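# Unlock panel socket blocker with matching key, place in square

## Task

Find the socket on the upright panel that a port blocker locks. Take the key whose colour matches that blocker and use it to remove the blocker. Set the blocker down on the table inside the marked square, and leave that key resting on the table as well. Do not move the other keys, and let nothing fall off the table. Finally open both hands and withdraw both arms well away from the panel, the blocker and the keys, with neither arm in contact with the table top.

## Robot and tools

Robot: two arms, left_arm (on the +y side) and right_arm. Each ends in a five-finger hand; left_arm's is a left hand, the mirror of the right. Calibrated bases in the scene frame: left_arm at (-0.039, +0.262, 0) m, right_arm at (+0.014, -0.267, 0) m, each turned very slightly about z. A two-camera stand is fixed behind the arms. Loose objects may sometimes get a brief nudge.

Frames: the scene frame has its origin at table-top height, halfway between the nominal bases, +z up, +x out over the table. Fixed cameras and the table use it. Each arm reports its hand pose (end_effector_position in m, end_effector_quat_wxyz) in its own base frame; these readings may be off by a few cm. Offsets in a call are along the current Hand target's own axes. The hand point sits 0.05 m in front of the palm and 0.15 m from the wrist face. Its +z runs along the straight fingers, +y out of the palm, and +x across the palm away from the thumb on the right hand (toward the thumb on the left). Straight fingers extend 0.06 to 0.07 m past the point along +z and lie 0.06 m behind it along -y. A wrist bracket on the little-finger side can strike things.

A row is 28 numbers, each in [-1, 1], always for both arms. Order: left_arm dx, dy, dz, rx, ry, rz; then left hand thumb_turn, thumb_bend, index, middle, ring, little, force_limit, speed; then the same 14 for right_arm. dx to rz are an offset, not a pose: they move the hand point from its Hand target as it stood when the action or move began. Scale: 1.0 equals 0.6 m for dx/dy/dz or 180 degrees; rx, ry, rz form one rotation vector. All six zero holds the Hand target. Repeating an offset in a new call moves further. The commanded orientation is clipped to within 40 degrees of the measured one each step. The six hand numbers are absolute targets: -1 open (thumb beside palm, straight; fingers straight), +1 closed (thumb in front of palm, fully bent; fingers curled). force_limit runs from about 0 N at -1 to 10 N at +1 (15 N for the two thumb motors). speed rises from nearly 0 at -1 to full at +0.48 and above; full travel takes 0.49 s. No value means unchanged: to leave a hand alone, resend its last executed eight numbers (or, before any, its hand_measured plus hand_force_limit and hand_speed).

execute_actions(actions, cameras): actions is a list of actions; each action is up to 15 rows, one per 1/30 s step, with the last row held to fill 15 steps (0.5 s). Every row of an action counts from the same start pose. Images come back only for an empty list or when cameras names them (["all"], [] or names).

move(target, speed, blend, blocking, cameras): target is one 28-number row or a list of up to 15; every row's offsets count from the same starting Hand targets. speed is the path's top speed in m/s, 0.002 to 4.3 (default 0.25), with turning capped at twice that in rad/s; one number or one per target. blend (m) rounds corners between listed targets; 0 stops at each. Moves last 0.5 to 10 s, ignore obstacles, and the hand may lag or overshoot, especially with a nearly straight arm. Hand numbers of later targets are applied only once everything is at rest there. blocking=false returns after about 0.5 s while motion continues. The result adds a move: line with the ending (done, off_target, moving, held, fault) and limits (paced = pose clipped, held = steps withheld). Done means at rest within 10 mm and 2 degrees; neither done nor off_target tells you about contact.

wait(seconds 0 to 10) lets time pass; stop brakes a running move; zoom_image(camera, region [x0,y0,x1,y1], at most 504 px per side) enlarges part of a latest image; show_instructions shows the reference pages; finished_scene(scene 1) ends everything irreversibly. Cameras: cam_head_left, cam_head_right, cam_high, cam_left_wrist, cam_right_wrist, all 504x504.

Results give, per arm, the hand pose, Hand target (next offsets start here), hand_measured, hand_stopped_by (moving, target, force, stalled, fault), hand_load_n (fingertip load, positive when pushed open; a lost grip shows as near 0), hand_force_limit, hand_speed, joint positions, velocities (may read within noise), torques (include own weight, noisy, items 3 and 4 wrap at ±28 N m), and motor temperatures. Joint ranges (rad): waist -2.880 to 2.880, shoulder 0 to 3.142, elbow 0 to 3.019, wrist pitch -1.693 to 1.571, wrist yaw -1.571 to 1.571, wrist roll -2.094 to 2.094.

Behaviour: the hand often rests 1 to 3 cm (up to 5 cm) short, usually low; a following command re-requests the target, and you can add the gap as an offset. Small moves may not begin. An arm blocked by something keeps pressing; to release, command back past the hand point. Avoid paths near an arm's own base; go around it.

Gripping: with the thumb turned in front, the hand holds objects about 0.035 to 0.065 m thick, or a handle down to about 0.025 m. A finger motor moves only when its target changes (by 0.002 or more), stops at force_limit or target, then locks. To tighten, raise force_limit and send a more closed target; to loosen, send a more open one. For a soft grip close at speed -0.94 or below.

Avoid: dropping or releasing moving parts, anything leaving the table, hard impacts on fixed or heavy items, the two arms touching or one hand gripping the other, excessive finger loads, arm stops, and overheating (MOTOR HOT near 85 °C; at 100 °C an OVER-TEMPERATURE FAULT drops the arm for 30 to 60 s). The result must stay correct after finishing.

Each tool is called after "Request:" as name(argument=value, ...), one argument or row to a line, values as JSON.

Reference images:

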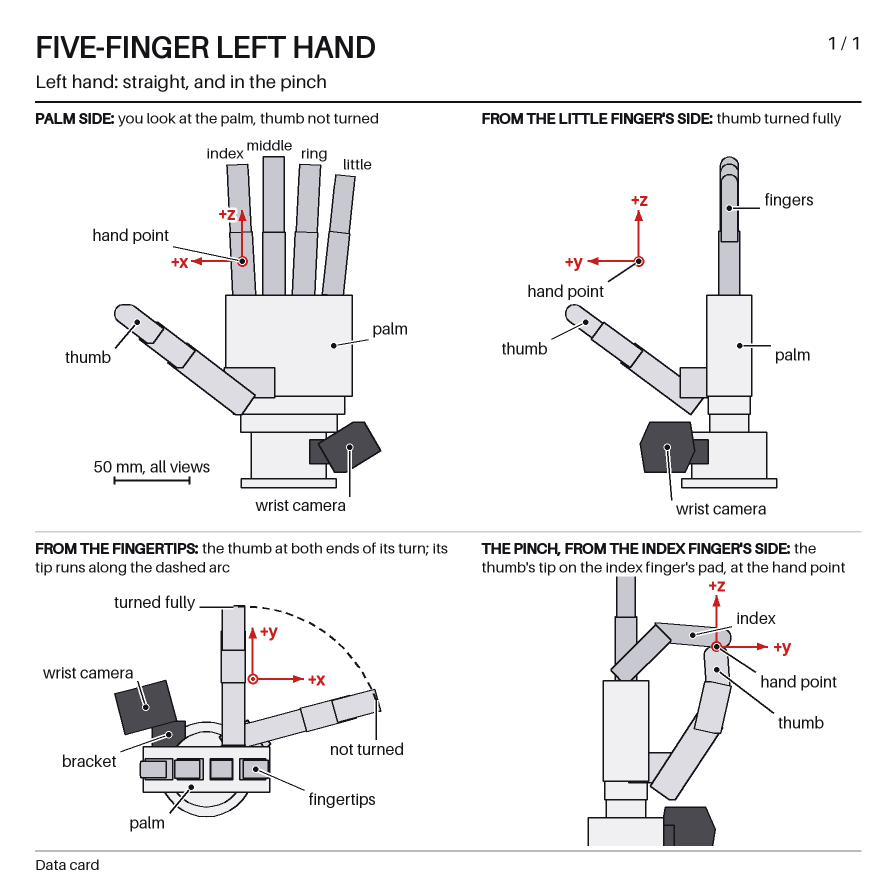

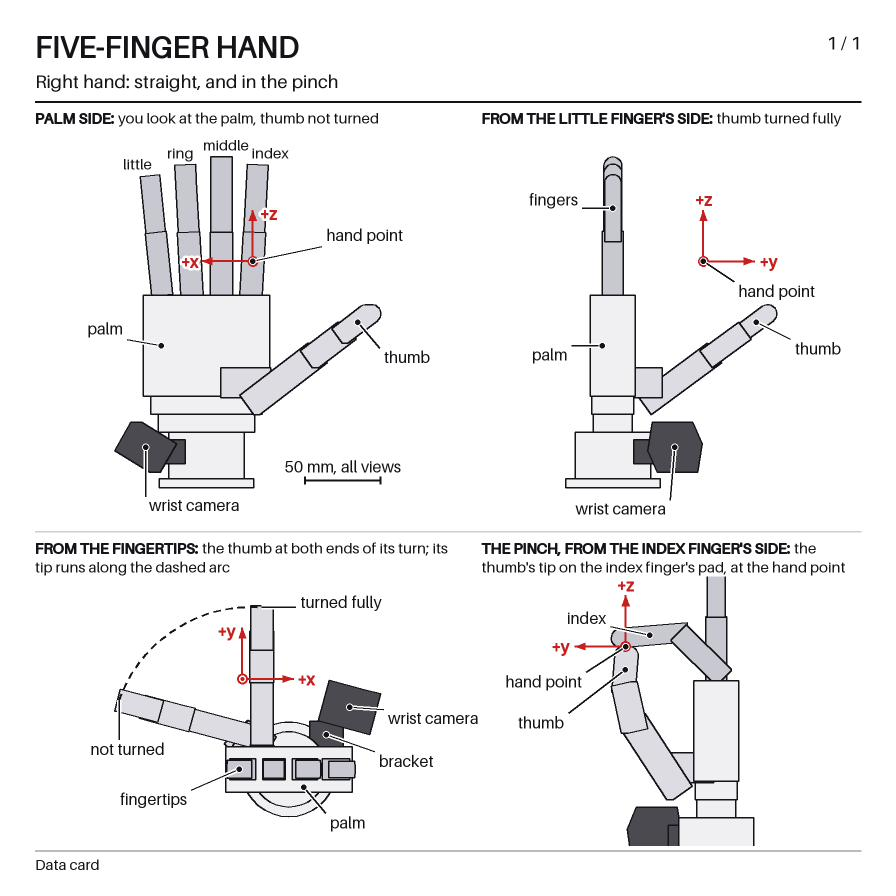

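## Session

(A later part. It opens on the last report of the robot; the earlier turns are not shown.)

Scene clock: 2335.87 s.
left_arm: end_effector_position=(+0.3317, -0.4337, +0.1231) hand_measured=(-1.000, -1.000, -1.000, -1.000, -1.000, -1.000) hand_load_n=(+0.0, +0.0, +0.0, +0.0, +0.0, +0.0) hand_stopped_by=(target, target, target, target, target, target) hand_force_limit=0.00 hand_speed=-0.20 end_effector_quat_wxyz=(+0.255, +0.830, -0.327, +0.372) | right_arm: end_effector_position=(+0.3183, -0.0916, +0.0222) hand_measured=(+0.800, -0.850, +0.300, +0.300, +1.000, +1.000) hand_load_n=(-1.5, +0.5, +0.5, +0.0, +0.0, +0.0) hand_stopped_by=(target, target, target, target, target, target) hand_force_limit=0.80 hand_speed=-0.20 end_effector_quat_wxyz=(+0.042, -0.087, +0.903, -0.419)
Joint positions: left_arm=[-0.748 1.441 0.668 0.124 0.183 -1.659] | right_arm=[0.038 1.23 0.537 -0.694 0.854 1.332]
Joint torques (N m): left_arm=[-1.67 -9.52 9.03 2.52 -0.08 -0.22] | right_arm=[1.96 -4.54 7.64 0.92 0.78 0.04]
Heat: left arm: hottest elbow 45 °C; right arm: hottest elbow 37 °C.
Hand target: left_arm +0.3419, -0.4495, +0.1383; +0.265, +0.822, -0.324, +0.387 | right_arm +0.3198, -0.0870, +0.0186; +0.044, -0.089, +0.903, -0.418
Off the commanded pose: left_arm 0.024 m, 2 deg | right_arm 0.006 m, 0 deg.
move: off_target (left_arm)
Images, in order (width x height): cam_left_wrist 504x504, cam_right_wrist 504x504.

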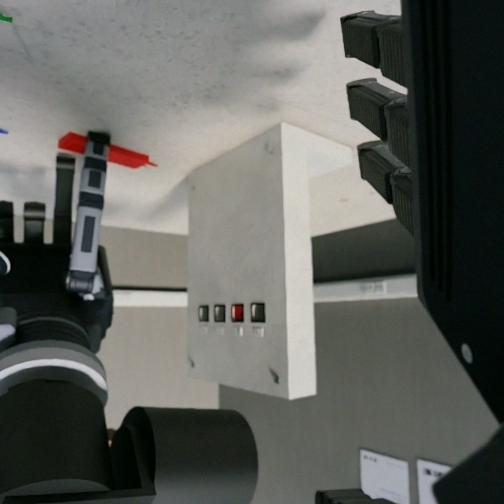

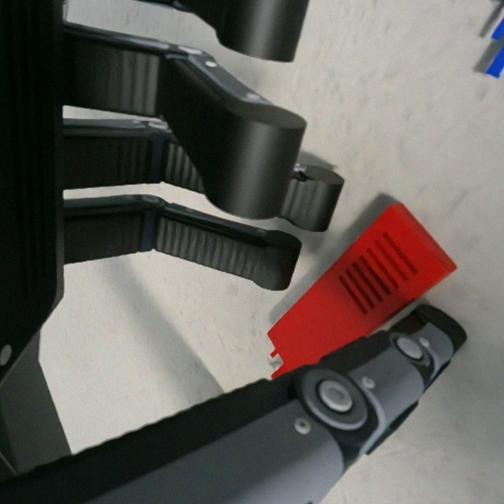

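Request:
move(
  target=[0,0,0,0,0,0,-1,-1,-1,-1,-1,-1,0,-0.2,0,0.0075,0.0063,0,0,0,0.8,-0.74,0.3,0.3,1,1,0.2,-0.6],
  speed=0.03,
  cameras=["cam_right_wrist","cam_left_wrist"],
)

Request:
zoom_image(
  camera="cam_left_wrist",
  region=[30, 100, 190, 260],
)

Scene clock: 2344.80 s.
left_arm: end_effector_position=(+0.3317, -0.4337, +0.1231) hand_measured=(-1.000, -1.000, -1.000, -1.000, -1.000, -1.000) hand_load_n=(+0.0, +0.0, +0.0, +0.0, +0.0, -0.5) hand_stopped_by=(target, target, target, target, target, target) hand_force_limit=0.00 hand_speed=-0.20 end_effector_quat_wxyz=(+0.255, +0.830, -0.327, +0.372) | right_arm: end_effector_position=(+0.3194, -0.0901, +0.0213) hand_measured=(+0.800, -0.742, +0.300, +0.300, +1.000, +1.000) hand_load_n=(-5.5, +2.5, +0.0, +0.0, +0.0, +0.0) hand_stopped_by=(target, target, target, target, target, target) hand_force_limit=0.20 hand_speed=-0.60 end_effector_quat_wxyz=(+0.044, -0.088, +0.903, -0.418)
Joint positions: left_arm=[-0.748 1.441 0.668 0.124 0.183 -1.659] | right_arm=[0.042 1.233 0.537 -0.69 0.853 1.335]
Joint torques (N m): left_arm=[-1.73 -9.58 9.05 2.51 -0.07 -0.24] | right_arm=[0.73 -3.08 7.1 1.94 0.82 0.11]
Heat: left arm: hottest elbow 45 °C; right arm: hottest elbow 37 °C.
Hand target: left_arm +0.3419, -0.4495, +0.1383; +0.265, +0.822, -0.324, +0.387 | right_arm +0.3199, -0.0870, +0.0127; +0.044, -0.089, +0.903, -0.418
Off the commanded pose: left_arm 0.024 m, 2 deg | right_arm 0.009 m, 0 deg.
move: off_target (left_arm)
Images, in order (width x height): cam_left_wrist 504x504, cam_right_wrist 504x504.

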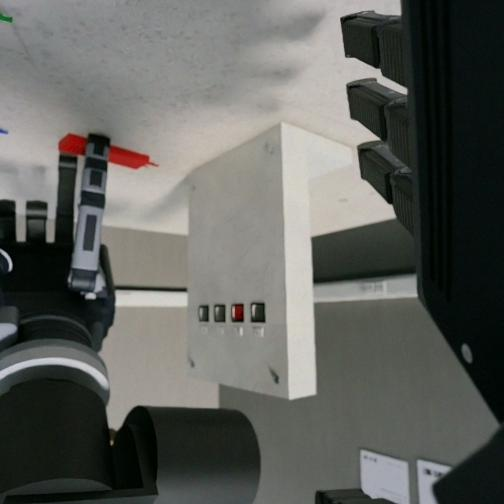

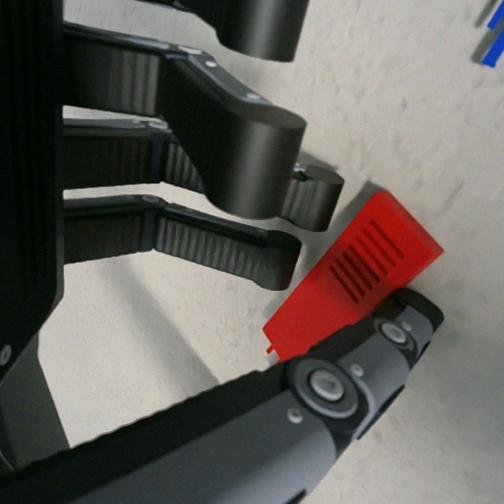

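Scaled by 3.150 from the camera's 504x504 image, which has a finer 720x720 frame.

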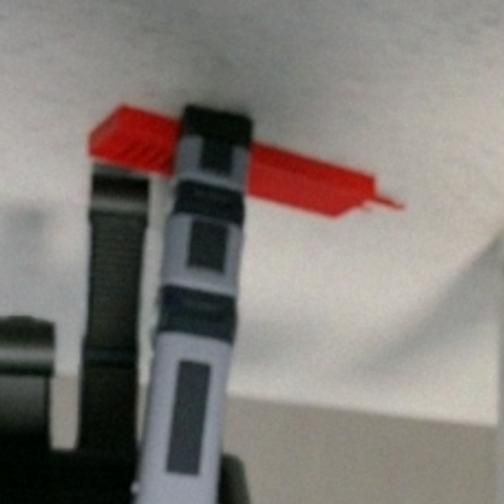

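Request:
move(
  target=[0,0,0,0,0,0,-1,-1,-1,-1,-1,-1,0,-0.2,0.0016,-0.0104,0.0019,-0.0278,0,0,0.8,-0.85,0.3,0.3,1,1,0.2,-0.4],
  speed=0.05,
  cameras=["cam_right_wrist","cam_left_wrist"],
)

Request:
zoom_image(
  camera="cam_left_wrist",
  region=[30, 100, 190, 260],
)

Scene clock: 2354.60 s.
left_arm: end_effector_position=(+0.3317, -0.4337, +0.1231) hand_measured=(-1.000, -1.000, -1.000, -1.000, -1.000, -1.000) hand_load_n=(+0.0, +0.0, +0.0, +0.0, +0.0, +0.0) hand_stopped_by=(target, target, target, target, target, target) hand_force_limit=0.00 hand_speed=-0.20 end_effector_quat_wxyz=(+0.255, +0.830, -0.327, +0.372) | right_arm: end_effector_position=(+0.3189, -0.0922, +0.0179) hand_measured=(+0.800, -0.848, +0.300, +0.300, +1.000, +1.000) hand_load_n=(+0.0, -3.0, +0.0, +0.0, +0.0, +0.0) hand_stopped_by=(target, target, target, target, target, target) hand_force_limit=0.20 hand_speed=-0.40 end_effector_quat_wxyz=(+0.045, -0.082, +0.918, -0.385)
Joint positions: left_arm=[-0.748 1.441 0.668 0.124 0.183 -1.659] | right_arm=[-0.011 1.219 0.537 -0.672 0.773 1.293]
Joint torques (N m): left_arm=[-1.79 -9.52 9.07 2.52 -0.08 -0.23] | right_arm=[-0.97 -3.78 8.62 0.84 -0.07 -0.35]
Heat: left arm: hottest elbow 46 °C; right arm: hottest elbow 37 °C.
Hand target: left_arm +0.3419, -0.4495, +0.1383; +0.265, +0.822, -0.324, +0.387 | right_arm +0.3199, -0.0921, +0.0167; +0.040, -0.091, +0.920, -0.378
Off the commanded pose: left_arm 0.024 m, 2 deg | right_arm 0.002 m, 1 deg.
move: off_target (left_arm)
Images, in order (width x height): cam_left_wrist 504x504, cam_right_wrist 504x504.

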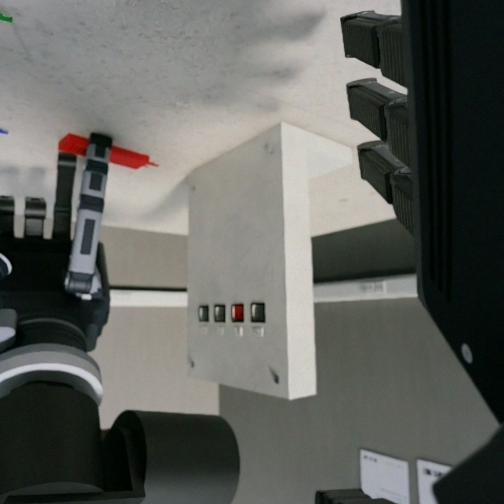

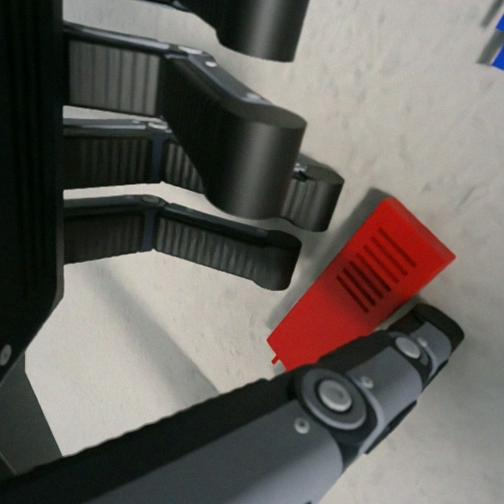

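Scaled by 3.150 from the camera's 504x504 image, which has a finer 720x720 frame.

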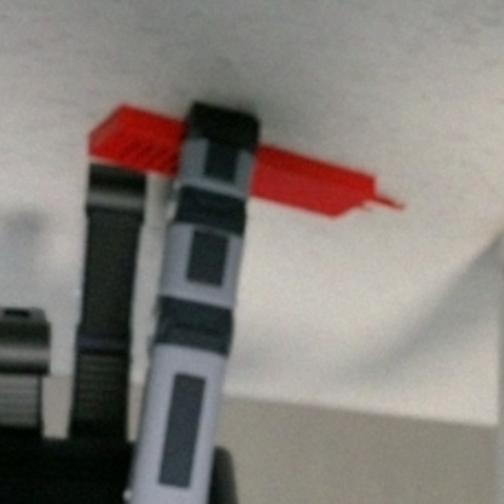

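Request:
execute_actions(
  actions=[
    [[0,0,0,0,0,0,-1,-1,-1,-1,-1,-1,0,-0.2,0,0.0035,0.0035,0,0,0,0.8,-0.3,0.3,0.3,1,1,0.0,-0.75]],
  ],
  cameras=["cam_right_wrist","cam_left_wrist"],
)

Request:
zoom_image(
  camera="cam_left_wrist",
  region=[30, 100, 190, 260],
)

Request:
zoom_image(
  camera="cam_right_wrist",
  region=[220, 150, 460, 390],
)

Scene clock: 2360.13 s.
left_arm: end_effector_position=(+0.3317, -0.4337, +0.1231) hand_measured=(-1.000, -1.000, -1.000, -1.000, -1.000, -1.000) hand_load_n=(+0.0, +0.0, +0.0, +0.0, +0.0, +0.0) hand_stopped_by=(target, target, target, target, target, target) hand_force_limit=0.00 hand_speed=-0.20 end_effector_quat_wxyz=(+0.255, +0.830, -0.327, +0.372) | right_arm: end_effector_position=(+0.3192, -0.0877, +0.0168) hand_measured=(+0.800, -0.712, +0.300, +0.300, +1.000, +1.000) hand_load_n=(-2.5, +6.5, +0.0, +0.0, +0.0, +0.0) hand_stopped_by=(target, force, target, target, target, target) hand_force_limit=0.00 hand_speed=-0.75 end_effector_quat_wxyz=(+0.046, -0.091, +0.921, -0.375)
Joint positions: left_arm=[-0.748 1.441 0.668 0.124 0.183 -1.659] | right_arm=[-0.011 1.216 0.537 -0.67 0.75 1.275]
Joint torques (N m): left_arm=[-1.67 -9.64 9.05 2.5 -0.07 -0.23] | right_arm=[-1.38 -3.78 8.05 1.46 0.89 -0.19]
Heat: left arm: hottest elbow 46 °C; right arm: hottest elbow 37 °C.
Hand target: left_arm +0.3419, -0.4495, +0.1383; +0.265, +0.822, -0.324, +0.387 | right_arm +0.3199, -0.0921, +0.0137; +0.040, -0.091, +0.920, -0.378
Off the commanded pose: left_arm 0.024 m, 2 deg | right_arm 0.005 m, 1 deg.
Images, in order (width x height): cam_left_wrist 504x504, cam_right_wrist 504x504.

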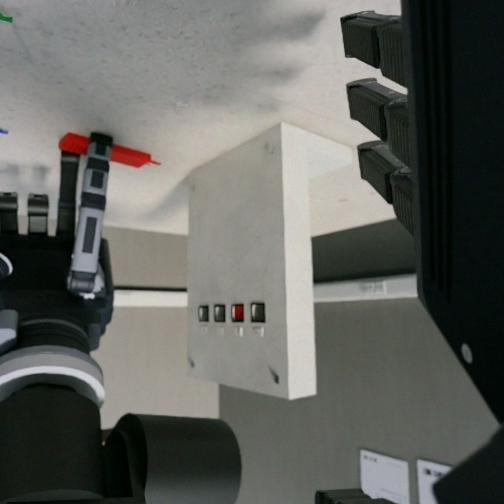

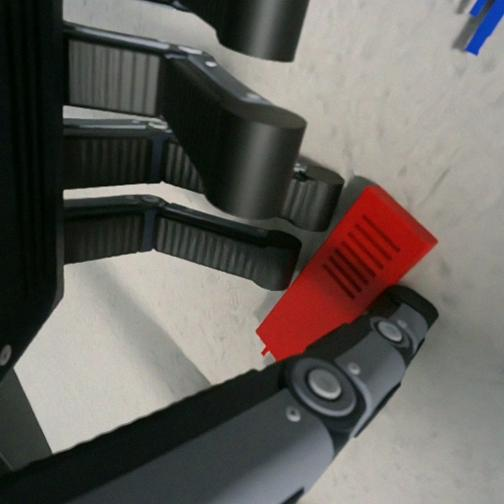

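Scaled by 3.150 from the camera's 504x504 image, which has a finer 720x720 frame.

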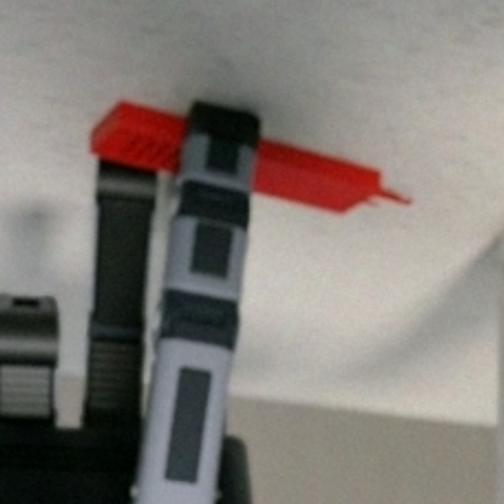

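Scaled by 2.100 from the camera's 504x504 image, which has a finer 720x720 frame.

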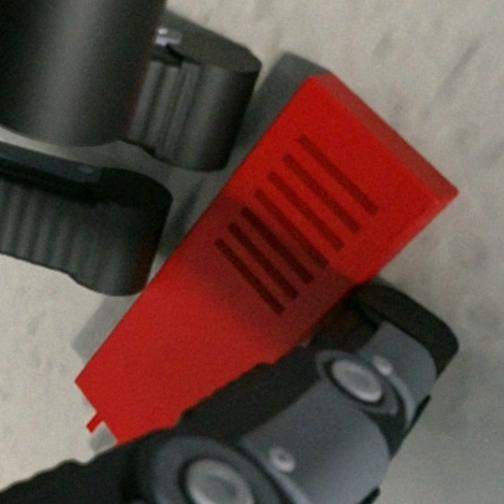

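Request:
execute_actions(
  actions=[
    [[0,0,0,0,0,0,-1,-1,-1,-1,-1,-1,0,-0.2,0,0,0,0,0,0,0.8,-0.32,0.3,0.3,1,1,0.7,-0.7]],
  ],
  cameras=["cam_right_wrist","cam_left_wrist"],
)

Request:
zoom_image(
  camera="cam_left_wrist",
  region=[30, 100, 190, 260],
)

Request:
zoom_image(
  camera="cam_right_wrist",
  region=[220, 150, 460, 390],
)

Scene clock: 2363.77 s.
left_arm: end_effector_position=(+0.3317, -0.4337, +0.1231) hand_measured=(-1.000, -1.000, -1.000, -1.000, -1.000, -1.000) hand_load_n=(+0.0, +0.0, +0.0, +0.0, +0.0, +0.0) hand_stopped_by=(target, target, target, target, target, target) hand_force_limit=0.00 hand_speed=-0.20 end_effector_quat_wxyz=(+0.255, +0.830, -0.327, +0.372) | right_arm: end_effector_position=(+0.3193, -0.0857, +0.0165) hand_measured=(+0.800, -0.662, +0.300, +0.300, +1.000, +1.000) hand_load_n=(-3.0, +12.5, +0.5, +0.5, +0.0, +0.0) hand_stopped_by=(target, force, target, target, target, target) hand_force_limit=0.70 hand_speed=-0.70 end_effector_quat_wxyz=(+0.047, -0.094, +0.923, -0.371)
Joint positions: left_arm=[-0.748 1.441 0.668 0.124 0.183 -1.659] | right_arm=[-0.011 1.214 0.537 -0.67 0.74 1.27]
Joint torques (N m): left_arm=[-1.79 -9.64 9.05 2.52 -0.07 -0.23] | right_arm=[-0.56 -3.31 8.2 1.33 1.32 -0.15]
Heat: left arm: hottest elbow 46 °C; right arm: hottest elbow 37 °C.
Hand target: left_arm +0.3419, -0.4495, +0.1383; +0.265, +0.822, -0.324, +0.387 | right_arm +0.3199, -0.0920, +0.0137; +0.040, -0.091, +0.920, -0.378
Off the commanded pose: left_arm 0.024 m, 2 deg | right_arm 0.007 m, 1 deg.
Images, in order (width x height): cam_left_wrist 504x504, cam_right_wrist 504x504.

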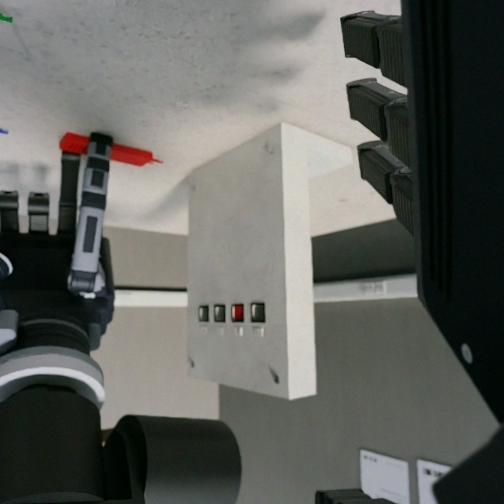

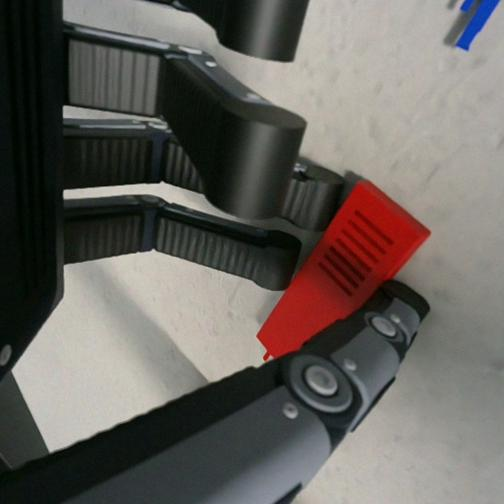

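Scaled by 3.150 from the camera's 504x504 image, which has a finer 720x720 frame.

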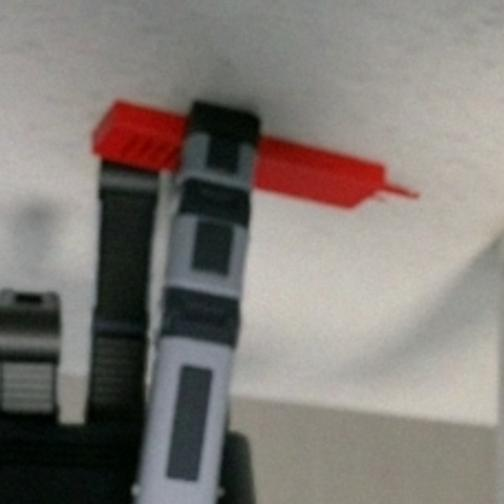

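Scaled by 2.100 from the camera's 504x504 image, which has a finer 720x720 frame.

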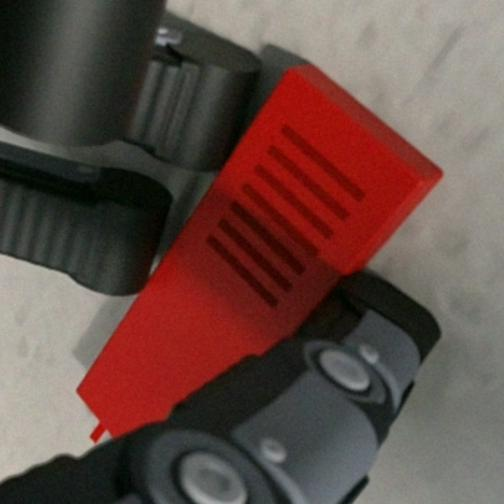

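Request:
execute_actions(
  actions=[
    [[0,0,0,0,0,0,-1,-1,-1,-1,-1,-1,0,-0.2,0,0,0,0,0,0,0.8,-0.36,0.3,0.3,1,1,1.0,-0.7]],
  ],
)

Scene clock: 2375.60 s.
left_arm: end_effector_position=(+0.3317, -0.4337, +0.1231) hand_measured=(-1.000, -1.000, -1.000, -1.000, -1.000, -1.000) hand_load_n=(+0.0, +0.0, +0.0, +0.0, +0.0, +0.0) hand_stopped_by=(target, target, target, target, target, target) hand_force_limit=0.00 hand_speed=-0.20 end_effector_quat_wxyz=(+0.255, +0.830, -0.327, +0.372) | right_arm: end_effector_position=(+0.3195, -0.0864, +0.0168) hand_measured=(+0.800, -0.642, +0.300, +0.300, +1.000, +1.000) hand_load_n=(-0.5, +15.5, +1.0, +4.0, +0.5, +0.0) hand_stopped_by=(target, force, target, target, target, target) hand_force_limit=1.00 hand_speed=-0.70 end_effector_quat_wxyz=(+0.047, -0.093, +0.922, -0.373)
Joint positions: left_arm=[-0.748 1.441 0.668 0.124 0.183 -1.659] | right_arm=[-0.011 1.214 0.537 -0.669 0.743 1.27]
Joint torques (N m): left_arm=[-1.73 -9.64 9.05 2.47 -0.07 -0.23] | right_arm=[-0.91 -3.66 8.36 1.35 1.2 -0.12]
Heat: left arm: hottest elbow 46 °C; right arm: hottest elbow 37 °C.
Hand target: left_arm +0.3419, -0.4495, +0.1383; +0.265, +0.822, -0.324, +0.387 | right_arm +0.3199, -0.0920, +0.0137; +0.040, -0.091, +0.920, -0.378
Off the commanded pose: left_arm 0.024 m, 2 deg | right_arm 0.006 m, 1 deg.

Request:
execute_actions(
  actions=[
    [[0,0,0,0,0,0,-1,-1,-1,-1,-1,-1,0,-0.2,0,-0.0118,-0.0118,0,0,0,0.8,-0.36,0.3,0.3,1,1,1.0,-0.7]],
  ],
)

Request:
execute_actions(
  actions=[
    [[0,0,0,0,0,0,-1,-1,-1,-1,-1,-1,0,-0.2,0,-0.0118,-0.0118,0,0,0,0.8,-0.36,0.3,0.3,1,1,1.0,-0.7]],
  ],
  cameras=["cam_left_wrist","cam_right_wrist"],
)

Request:
zoom_image(
  camera="cam_left_wrist",
  region=[30, 100, 190, 260],
)

Scene clock: 2380.13 s.
left_arm: end_effector_position=(+0.3317, -0.4337, +0.1231) hand_measured=(-1.000, -1.000, -1.000, -1.000, -1.000, -1.000) hand_load_n=(+0.0, +0.0, +0.0, +0.0, +0.0, +0.0) hand_stopped_by=(target, target, target, target, target, target) hand_force_limit=0.00 hand_speed=-0.20 end_effector_quat_wxyz=(+0.255, +0.830, -0.327, +0.372) | right_arm: end_effector_position=(+0.3167, -0.0881, +0.0173) hand_measured=(+0.800, -0.642, +0.300, +0.300, +1.000, +1.000) hand_load_n=(+3.5, +11.0, +1.0, +6.0, +0.5, +0.0) hand_stopped_by=(target, force, target, target, target, target) hand_force_limit=1.00 hand_speed=-0.70 end_effector_quat_wxyz=(+0.042, -0.093, +0.921, -0.376)
Joint positions: left_arm=[-0.748 1.441 0.668 0.124 0.183 -1.659] | right_arm=[-0.011 1.212 0.537 -0.681 0.752 1.274]
Joint torques (N m): left_arm=[-1.73 -9.58 9.05 2.45 -0.07 -0.22] | right_arm=[-1.14 -5.48 9.33 0.38 0.84 -0.11]
Heat: left arm: hottest elbow 46 °C; right arm: hottest elbow 37 °C.
Hand target: left_arm +0.3419, -0.4495, +0.1383; +0.265, +0.822, -0.324, +0.387 | right_arm +0.3198, -0.0921, +0.0237; +0.040, -0.091, +0.920, -0.378
Off the commanded pose: left_arm 0.024 m, 2 deg | right_arm 0.008 m, 0 deg.

Scene clock: 2380.83 s.
left_arm: end_effector_position=(+0.3317, -0.4337, +0.1231) hand_measured=(-1.000, -1.000, -1.000, -1.000, -1.000, -1.000) hand_load_n=(+0.0, +0.0, +0.0, +0.0, +0.0, +0.0) hand_stopped_by=(target, target, target, target, target, target) hand_force_limit=0.00 hand_speed=-0.20 end_effector_quat_wxyz=(+0.255, +0.830, -0.327, +0.372) | right_arm: end_effector_position=(+0.3073, -0.0886, +0.0199) hand_measured=(+0.800, -0.640, +0.300, +0.300, +1.000, +1.000) hand_load_n=(+1.0, +2.5, +0.0, +1.0, +0.0, +0.0) hand_stopped_by=(target, force, target, target, target, target) hand_force_limit=1.00 hand_speed=-0.70 end_effector_quat_wxyz=(+0.029, -0.098, +0.921, -0.376)
Joint positions: left_arm=[-0.748 1.441 0.668 0.124 0.183 -1.659] | right_arm=[-0.011 1.195 0.537 -0.726 0.755 1.274]
Joint torques (N m): left_arm=[-1.73 -9.52 9.02 2.47 -0.07 -0.22] | right_arm=[-1.2 -5.6 10.63 0.79 0.68 -0.11]
Heat: left arm: hottest elbow 46 °C; right arm: hottest elbow 37 °C.
Hand target: left_arm +0.3419, -0.4495, +0.1383; +0.265, +0.822, -0.324, +0.387 | right_arm +0.3198, -0.0922, +0.0338; +0.040, -0.091, +0.920, -0.378
Off the commanded pose: left_arm 0.024 m, 2 deg | right_arm 0.019 m, 2 deg.
Images, in order (width x height): cam_left_wrist 504x504, cam_right_wrist 504x504.

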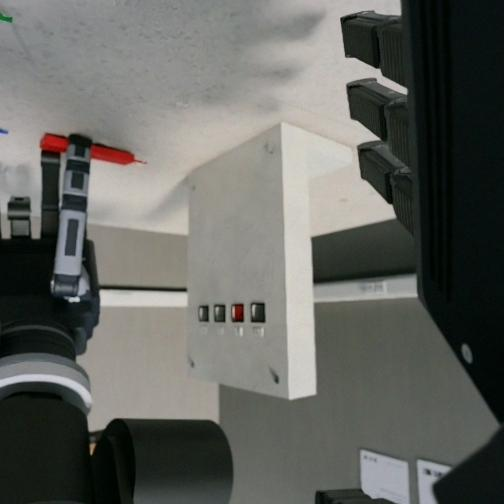

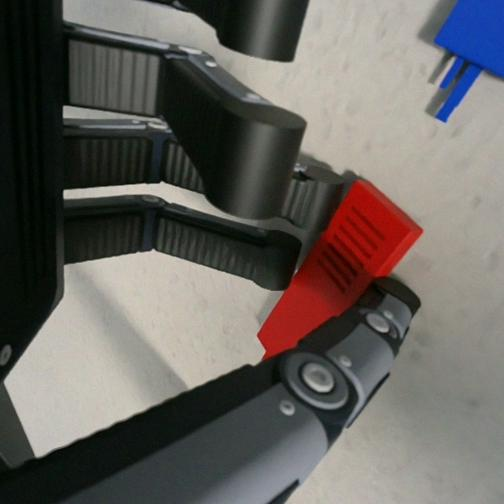

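Scaled by 3.150 from the camera's 504x504 image, which has a finer 720x720 frame.

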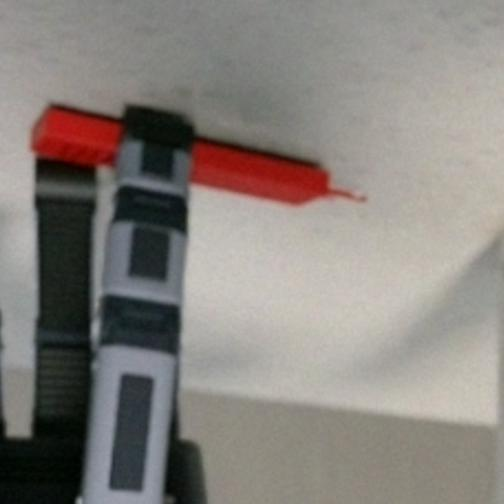

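Request:
move(
  target=[0,0,0,0,0,0,-1,-1,-1,-1,-1,-1,0,-0.2,0.0192,0.0254,0.0245,0,0,0,0.8,-0.8,0.3,0.3,1,1,1.0,-0.4],
  speed=0.05,
  cameras=["cam_right_wrist","cam_left_wrist"],
)

Request:
zoom_image(
  camera="cam_left_wrist",
  region=[10, 100, 170, 260],
)

Request:
zoom_image(
  camera="cam_right_wrist",
  region=[220, 150, 460, 390],
)

Scene clock: 2407.00 s.
left_arm: end_effector_position=(+0.3317, -0.4337, +0.1231) hand_measured=(-1.000, -1.000, -1.000, -1.000, -1.000, -1.000) hand_load_n=(+0.0, +0.0, +0.0, +0.0, +0.0, +0.0) hand_stopped_by=(target, target, target, target, target, target) hand_force_limit=0.00 hand_speed=-0.20 end_effector_quat_wxyz=(+0.255, +0.830, -0.327, +0.372) | right_arm: end_effector_position=(+0.3129, -0.0887, +0.0179) hand_measured=(+0.800, -0.800, +0.300, +0.300, +1.000, +1.000) hand_load_n=(-3.5, +2.0, +0.0, +0.0, +0.5, +0.0) hand_stopped_by=(target, target, target, target, target, target) hand_force_limit=1.00 hand_speed=-0.40 end_effector_quat_wxyz=(+0.045, -0.097, +0.919, -0.379)
Joint positions: left_arm=[-0.748 1.441 0.668 0.124 0.183 -1.659] | right_arm=[-0.012 1.194 0.522 -0.673 0.756 1.259]
Joint torques (N m): left_arm=[-1.79 -9.58 9.07 2.5 -0.07 -0.23] | right_arm=[-1.26 -4.13 6.75 1.54 0.57 -0.05]
Heat: left arm: hottest elbow 46 °C; right arm: hottest elbow 39 °C.
Hand target: left_arm +0.3419, -0.4495, +0.1383; +0.265, +0.822, -0.324, +0.387 | right_arm +0.3086, -0.0939, +0.0126; +0.040, -0.091, +0.920, -0.378
Off the commanded pose: left_arm 0.024 m, 2 deg | right_arm 0.009 m, 1 deg.
move: off_target (left_arm)
Images, in order (width x height): cam_left_wrist 504x504, cam_right_wrist 504x504.

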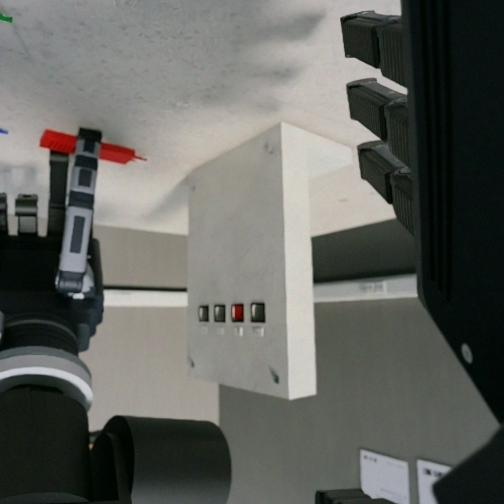

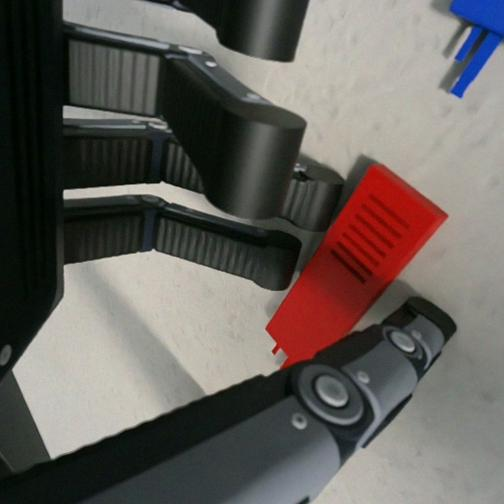

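Scaled by 3.150 from the camera's 504x504 image, which has a finer 720x720 frame.

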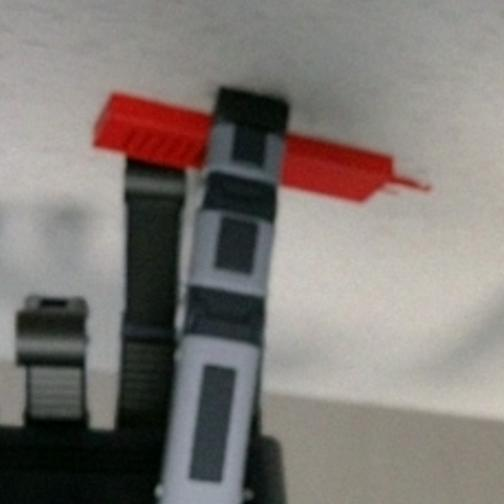

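Scaled by 2.100 from the camera's 504x504 image, which has a finer 720x720 frame.

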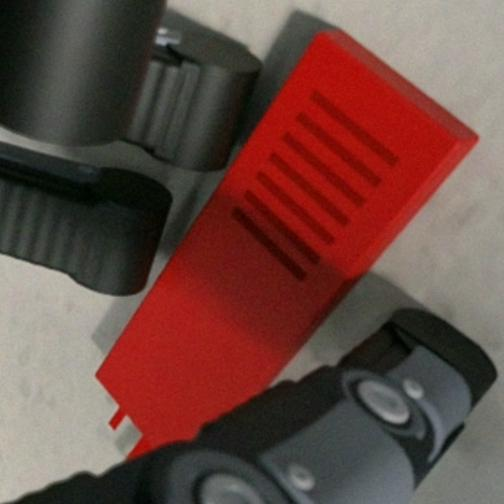

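Request:
move(
  target=[0,0,0,0,0,0,-1,-1,-1,-1,-1,-1,0,-0.2,0.013,-0.0303,-0.0343,0,0,0,0.8,-0.9,0.3,0.3,1,1,1.0,-0.4],
  speed=0.08,
  cameras=["cam_right_wrist","cam_left_wrist"],
)

Scene clock: 2416.37 s.
left_arm: end_effector_position=(+0.3317, -0.4337, +0.1231) hand_measured=(-1.000, -1.000, -1.000, -1.000, -1.000, -1.000) hand_load_n=(+0.0, +0.0, +0.0, +0.0, +0.0, +0.0) hand_stopped_by=(target, target, target, target, target, target) hand_force_limit=0.00 hand_speed=-0.20 end_effector_quat_wxyz=(+0.255, +0.830, -0.327, +0.372) | right_arm: end_effector_position=(+0.2964, -0.0903, +0.0320) hand_measured=(+0.800, -0.900, +0.300, +0.300, +1.000, +1.000) hand_load_n=(+0.0, +0.0, +0.0, +0.0, +0.0, +0.0) hand_stopped_by=(target, target, target, target, target, target) hand_force_limit=1.00 hand_speed=-0.40 end_effector_quat_wxyz=(+0.035, -0.098, +0.920, -0.378)
Joint positions: left_arm=[-0.748 1.441 0.668 0.124 0.183 -1.659] | right_arm=[-0.018 1.121 0.521 -0.763 0.756 1.259]
Joint torques (N m): left_arm=[-1.61 -9.52 9.06 2.48 -0.08 -0.23] | right_arm=[-1.2 -4.84 9.51 0.68 0.61 -0.17]
Heat: left arm: hottest elbow 46 °C; right arm: hottest elbow 38 °C.
Hand target: left_arm +0.3419, -0.4495, +0.1383; +0.265, +0.822, -0.324, +0.387 | right_arm +0.3004, -0.0939, +0.0398; +0.040, -0.091, +0.920, -0.378
Off the commanded pose: left_arm 0.024 m, 2 deg | right_arm 0.010 m, 1 deg.
move: off_target (left_arm)
Images, in order (width x height): cam_left_wrist 504x504, cam_right_wrist 504x504.

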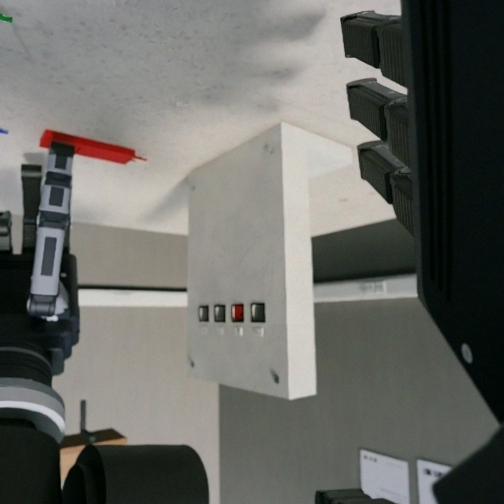

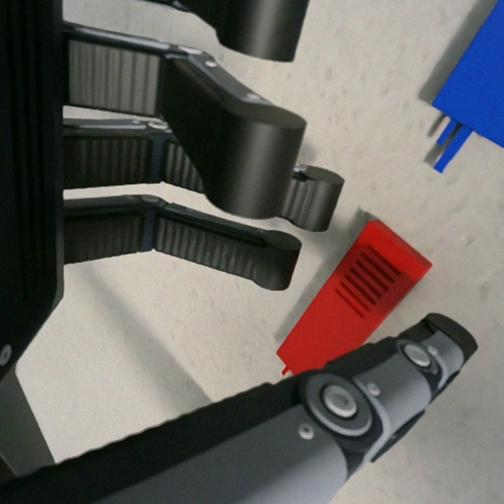

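Request:
execute_actions(
  actions=[],
  cameras=["cam_head_left","cam_left_wrist","cam_right_wrist"],
)

Scene clock: 2432.93 s.
left_arm: end_effector_position=(+0.3317, -0.4337, +0.1231) hand_measured=(-1.000, -1.000, -1.000, -1.000, -1.000, -1.000) hand_load_n=(+0.0, +0.0, +0.0, +0.0, +0.0, +0.0) hand_stopped_by=(target, target, target, target, target, target) hand_force_limit=0.00 hand_speed=-0.20 end_effector_quat_wxyz=(+0.255, +0.830, -0.327, +0.372) | right_arm: end_effector_position=(+0.2963, -0.0903, +0.0320) hand_measured=(+0.800, -0.900, +0.300, +0.300, +1.000, +1.000) hand_load_n=(+0.0, +0.0, +0.0, +0.0, +0.0, +0.5) hand_stopped_by=(target, target, target, target, target, target) hand_force_limit=1.00 hand_speed=-0.40 end_effector_quat_wxyz=(+0.035, -0.098, +0.920, -0.378)
Joint positions: left_arm=[-0.748 1.441 0.668 0.124 0.183 -1.659] | right_arm=[-0.018 1.121 0.521 -0.763 0.756 1.259]
Joint velocities: within noise
Joint torques (N m): left_arm=[-1.73 -9.58 9.1 2.5 -0.08 -0.23] | right_arm=[-1.96 -5.19 9.37 0.51 0.65 -0.07]
Motor temperatures (°C): left_arm=[24 29 46 24 24 21] | right_arm=[22 23 38 24 27 22]
Heat: left arm: hottest elbow 46 °C; right arm: hottest elbow 38 °C.
Hand target: left_arm +0.3419, -0.4495, +0.1383; +0.265, +0.822, -0.324, +0.387 | right_arm +0.3003, -0.0939, +0.0398; +0.040, -0.091, +0.920, -0.378
Off the commanded pose: left_arm 0.024 m, 2 deg | right_arm 0.010 m, 1 deg.
Images, in order (width x height): cam_head_left 504x504, cam_left_wrist 504x504, cam_right_wrist 504x504.

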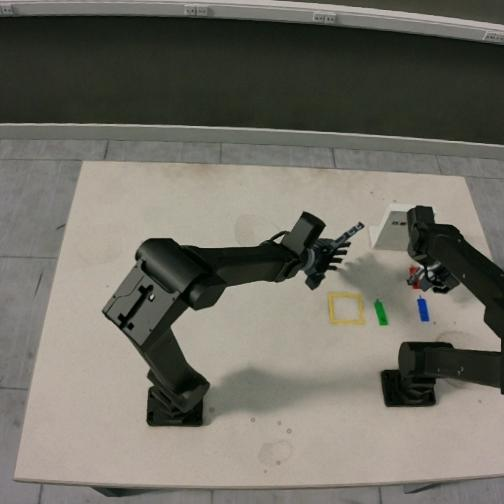

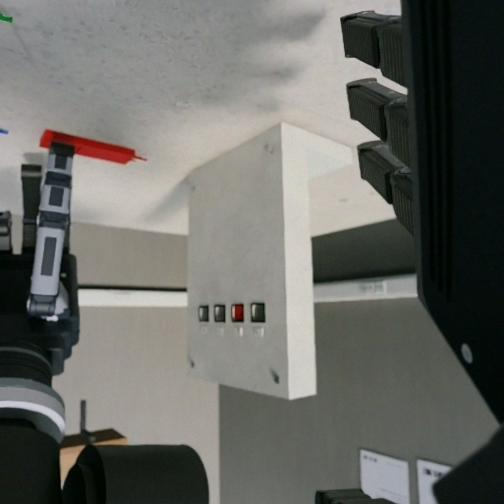

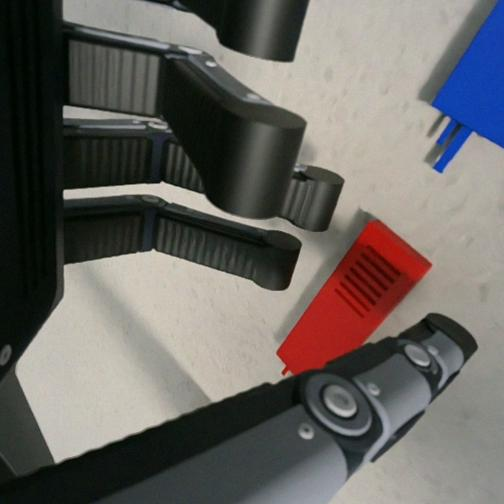

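Request:
move(
  target=[0,0,0,0,0,0,-1,-1,-1,-1,-1,-1,0,-0.2,-0.004825,0.028223,0.030172,0,0,0,0.8,-0.9,0.3,0.3,1,1,1.0,-0.4],
  speed=0.05,
  cameras=["cam_right_wrist","cam_left_wrist"],
)

Scene clock: 2449.67 s.
left_arm: end_effector_position=(+0.3317, -0.4337, +0.1231) hand_measured=(-1.000, -1.000, -1.000, -1.000, -1.000, -1.000) hand_load_n=(+0.0, +0.0, +0.0, +0.0, +0.0, +0.0) hand_stopped_by=(target, target, target, target, target, target) hand_force_limit=0.00 hand_speed=-0.20 end_effector_quat_wxyz=(+0.255, +0.830, -0.327, +0.372) | right_arm: end_effector_position=(+0.3024, -0.0904, +0.0181) hand_measured=(+0.800, -0.900, +0.300, +0.300, +1.000, +1.000) hand_load_n=(-2.5, +0.5, +0.0, +0.0, +0.0, +0.0) hand_stopped_by=(target, target, target, target, target, target) hand_force_limit=1.00 hand_speed=-0.40 end_effector_quat_wxyz=(+0.041, -0.096, +0.920, -0.379)
Joint positions: left_arm=[-0.748 1.441 0.668 0.124 0.183 -1.659] | right_arm=[-0.018 1.165 0.502 -0.686 0.756 1.257]
Joint torques (N m): left_arm=[-1.73 -9.58 9.05 2.48 -0.08 -0.23] | right_arm=[-0.73 -3.96 8.03 1.81 0.61 -0.16]
Heat: left arm: hottest elbow 46 °C; right arm: hottest elbow 39 °C.
Hand target: left_arm +0.3419, -0.4495, +0.1383; +0.265, +0.822, -0.324, +0.387 | right_arm +0.3035, -0.0940, +0.0152; +0.040, -0.091, +0.920, -0.378
Off the commanded pose: left_arm 0.024 m, 2 deg | right_arm 0.005 m, 1 deg.
move: off_target (left_arm)
Images, in order (width x height): cam_left_wrist 504x504, cam_right_wrist 504x504.

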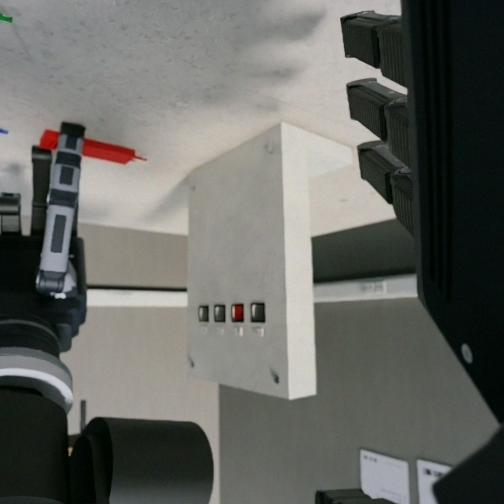

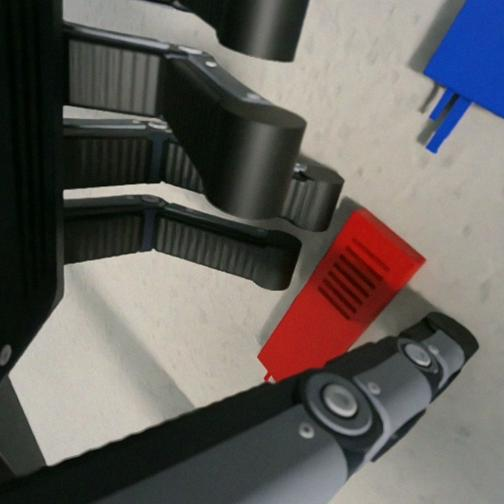

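Request:
zoom_image(
  camera="cam_right_wrist",
  region=[230, 140, 480, 390],
)

Request:
zoom_image(
  camera="cam_left_wrist",
  region=[20, 100, 160, 240],
)

Scaled by 2.016 from the camera's 504x504 image, which has a finer 720x720 frame.

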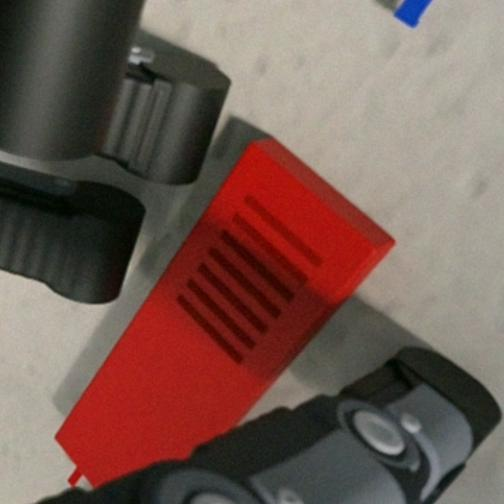

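Scaled by 3.600 from the camera's 504x504 image, which has a finer 720x720 frame.

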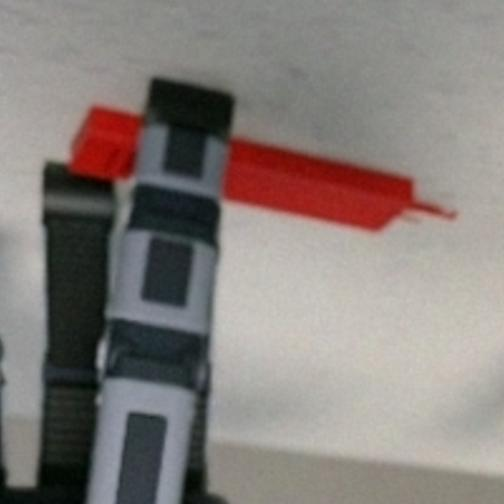

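Request:
move(
  target=[0,0,0,0,0,0,-1,-1,-1,-1,-1,-1,0,-0.2,-0.002759,0.003397,0.00181,0,0,0,0.8,-0.8,0.3,0.3,1,1,1.0,-0.4],
  speed=0.02,
  cameras=["cam_right_wrist","cam_left_wrist"],
)

Request:
zoom_image(
  camera="cam_right_wrist",
  region=[230, 140, 480, 390],
)

Scene clock: 2479.03 s.
left_arm: end_effector_position=(+0.3317, -0.4337, +0.1231) hand_measured=(-1.000, -1.000, -1.000, -1.000, -1.000, -1.000) hand_load_n=(+0.0, +0.0, +0.0, +0.0, +0.0, +0.0) hand_stopped_by=(target, target, target, target, target, target) hand_force_limit=0.00 hand_speed=-0.20 end_effector_quat_wxyz=(+0.255, +0.830, -0.327, +0.372) | right_arm: end_effector_position=(+0.3027, -0.0885, +0.0172) hand_measured=(+0.800, -0.804, +0.300, +0.300, +1.000, +1.000) hand_load_n=(-4.0, +6.5, +0.0, +0.0, +0.0, +0.0) hand_stopped_by=(target, target, target, target, target, target) hand_force_limit=1.00 hand_speed=-0.40 end_effector_quat_wxyz=(+0.042, -0.099, +0.921, -0.374)
Joint positions: left_arm=[-0.748 1.441 0.668 0.124 0.183 -1.659] | right_arm=[-0.018 1.165 0.502 -0.684 0.746 1.251]
Joint torques (N m): left_arm=[-1.67 -9.64 9.06 2.51 -0.07 -0.23] | right_arm=[-0.79 -2.49 8.02 1.92 0.98 0.01]
Heat: left arm: hottest elbow 46 °C; right arm: hottest elbow 37 °C.
Hand target: left_arm +0.3419, -0.4495, +0.1383; +0.265, +0.822, -0.324, +0.387 | right_arm +0.3051, -0.0930, +0.0130; +0.040, -0.091, +0.920, -0.378
Off the commanded pose: left_arm 0.024 m, 2 deg | right_arm 0.007 m, 1 deg.
move: off_target (left_arm)
Images, in order (width x height): cam_left_wrist 504x504, cam_right_wrist 504x504.

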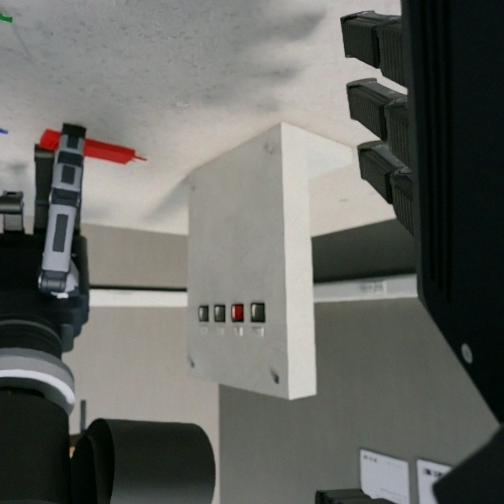

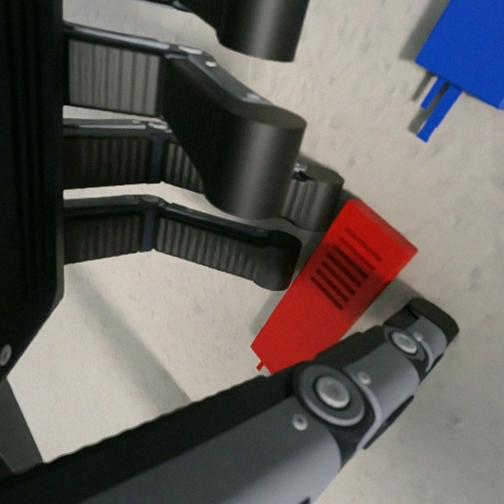

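Scaled by 2.016 from the camera's 504x504 image, which has a finer 720x720 frame.

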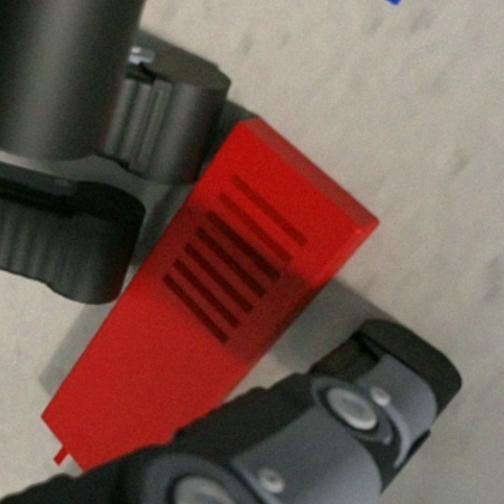

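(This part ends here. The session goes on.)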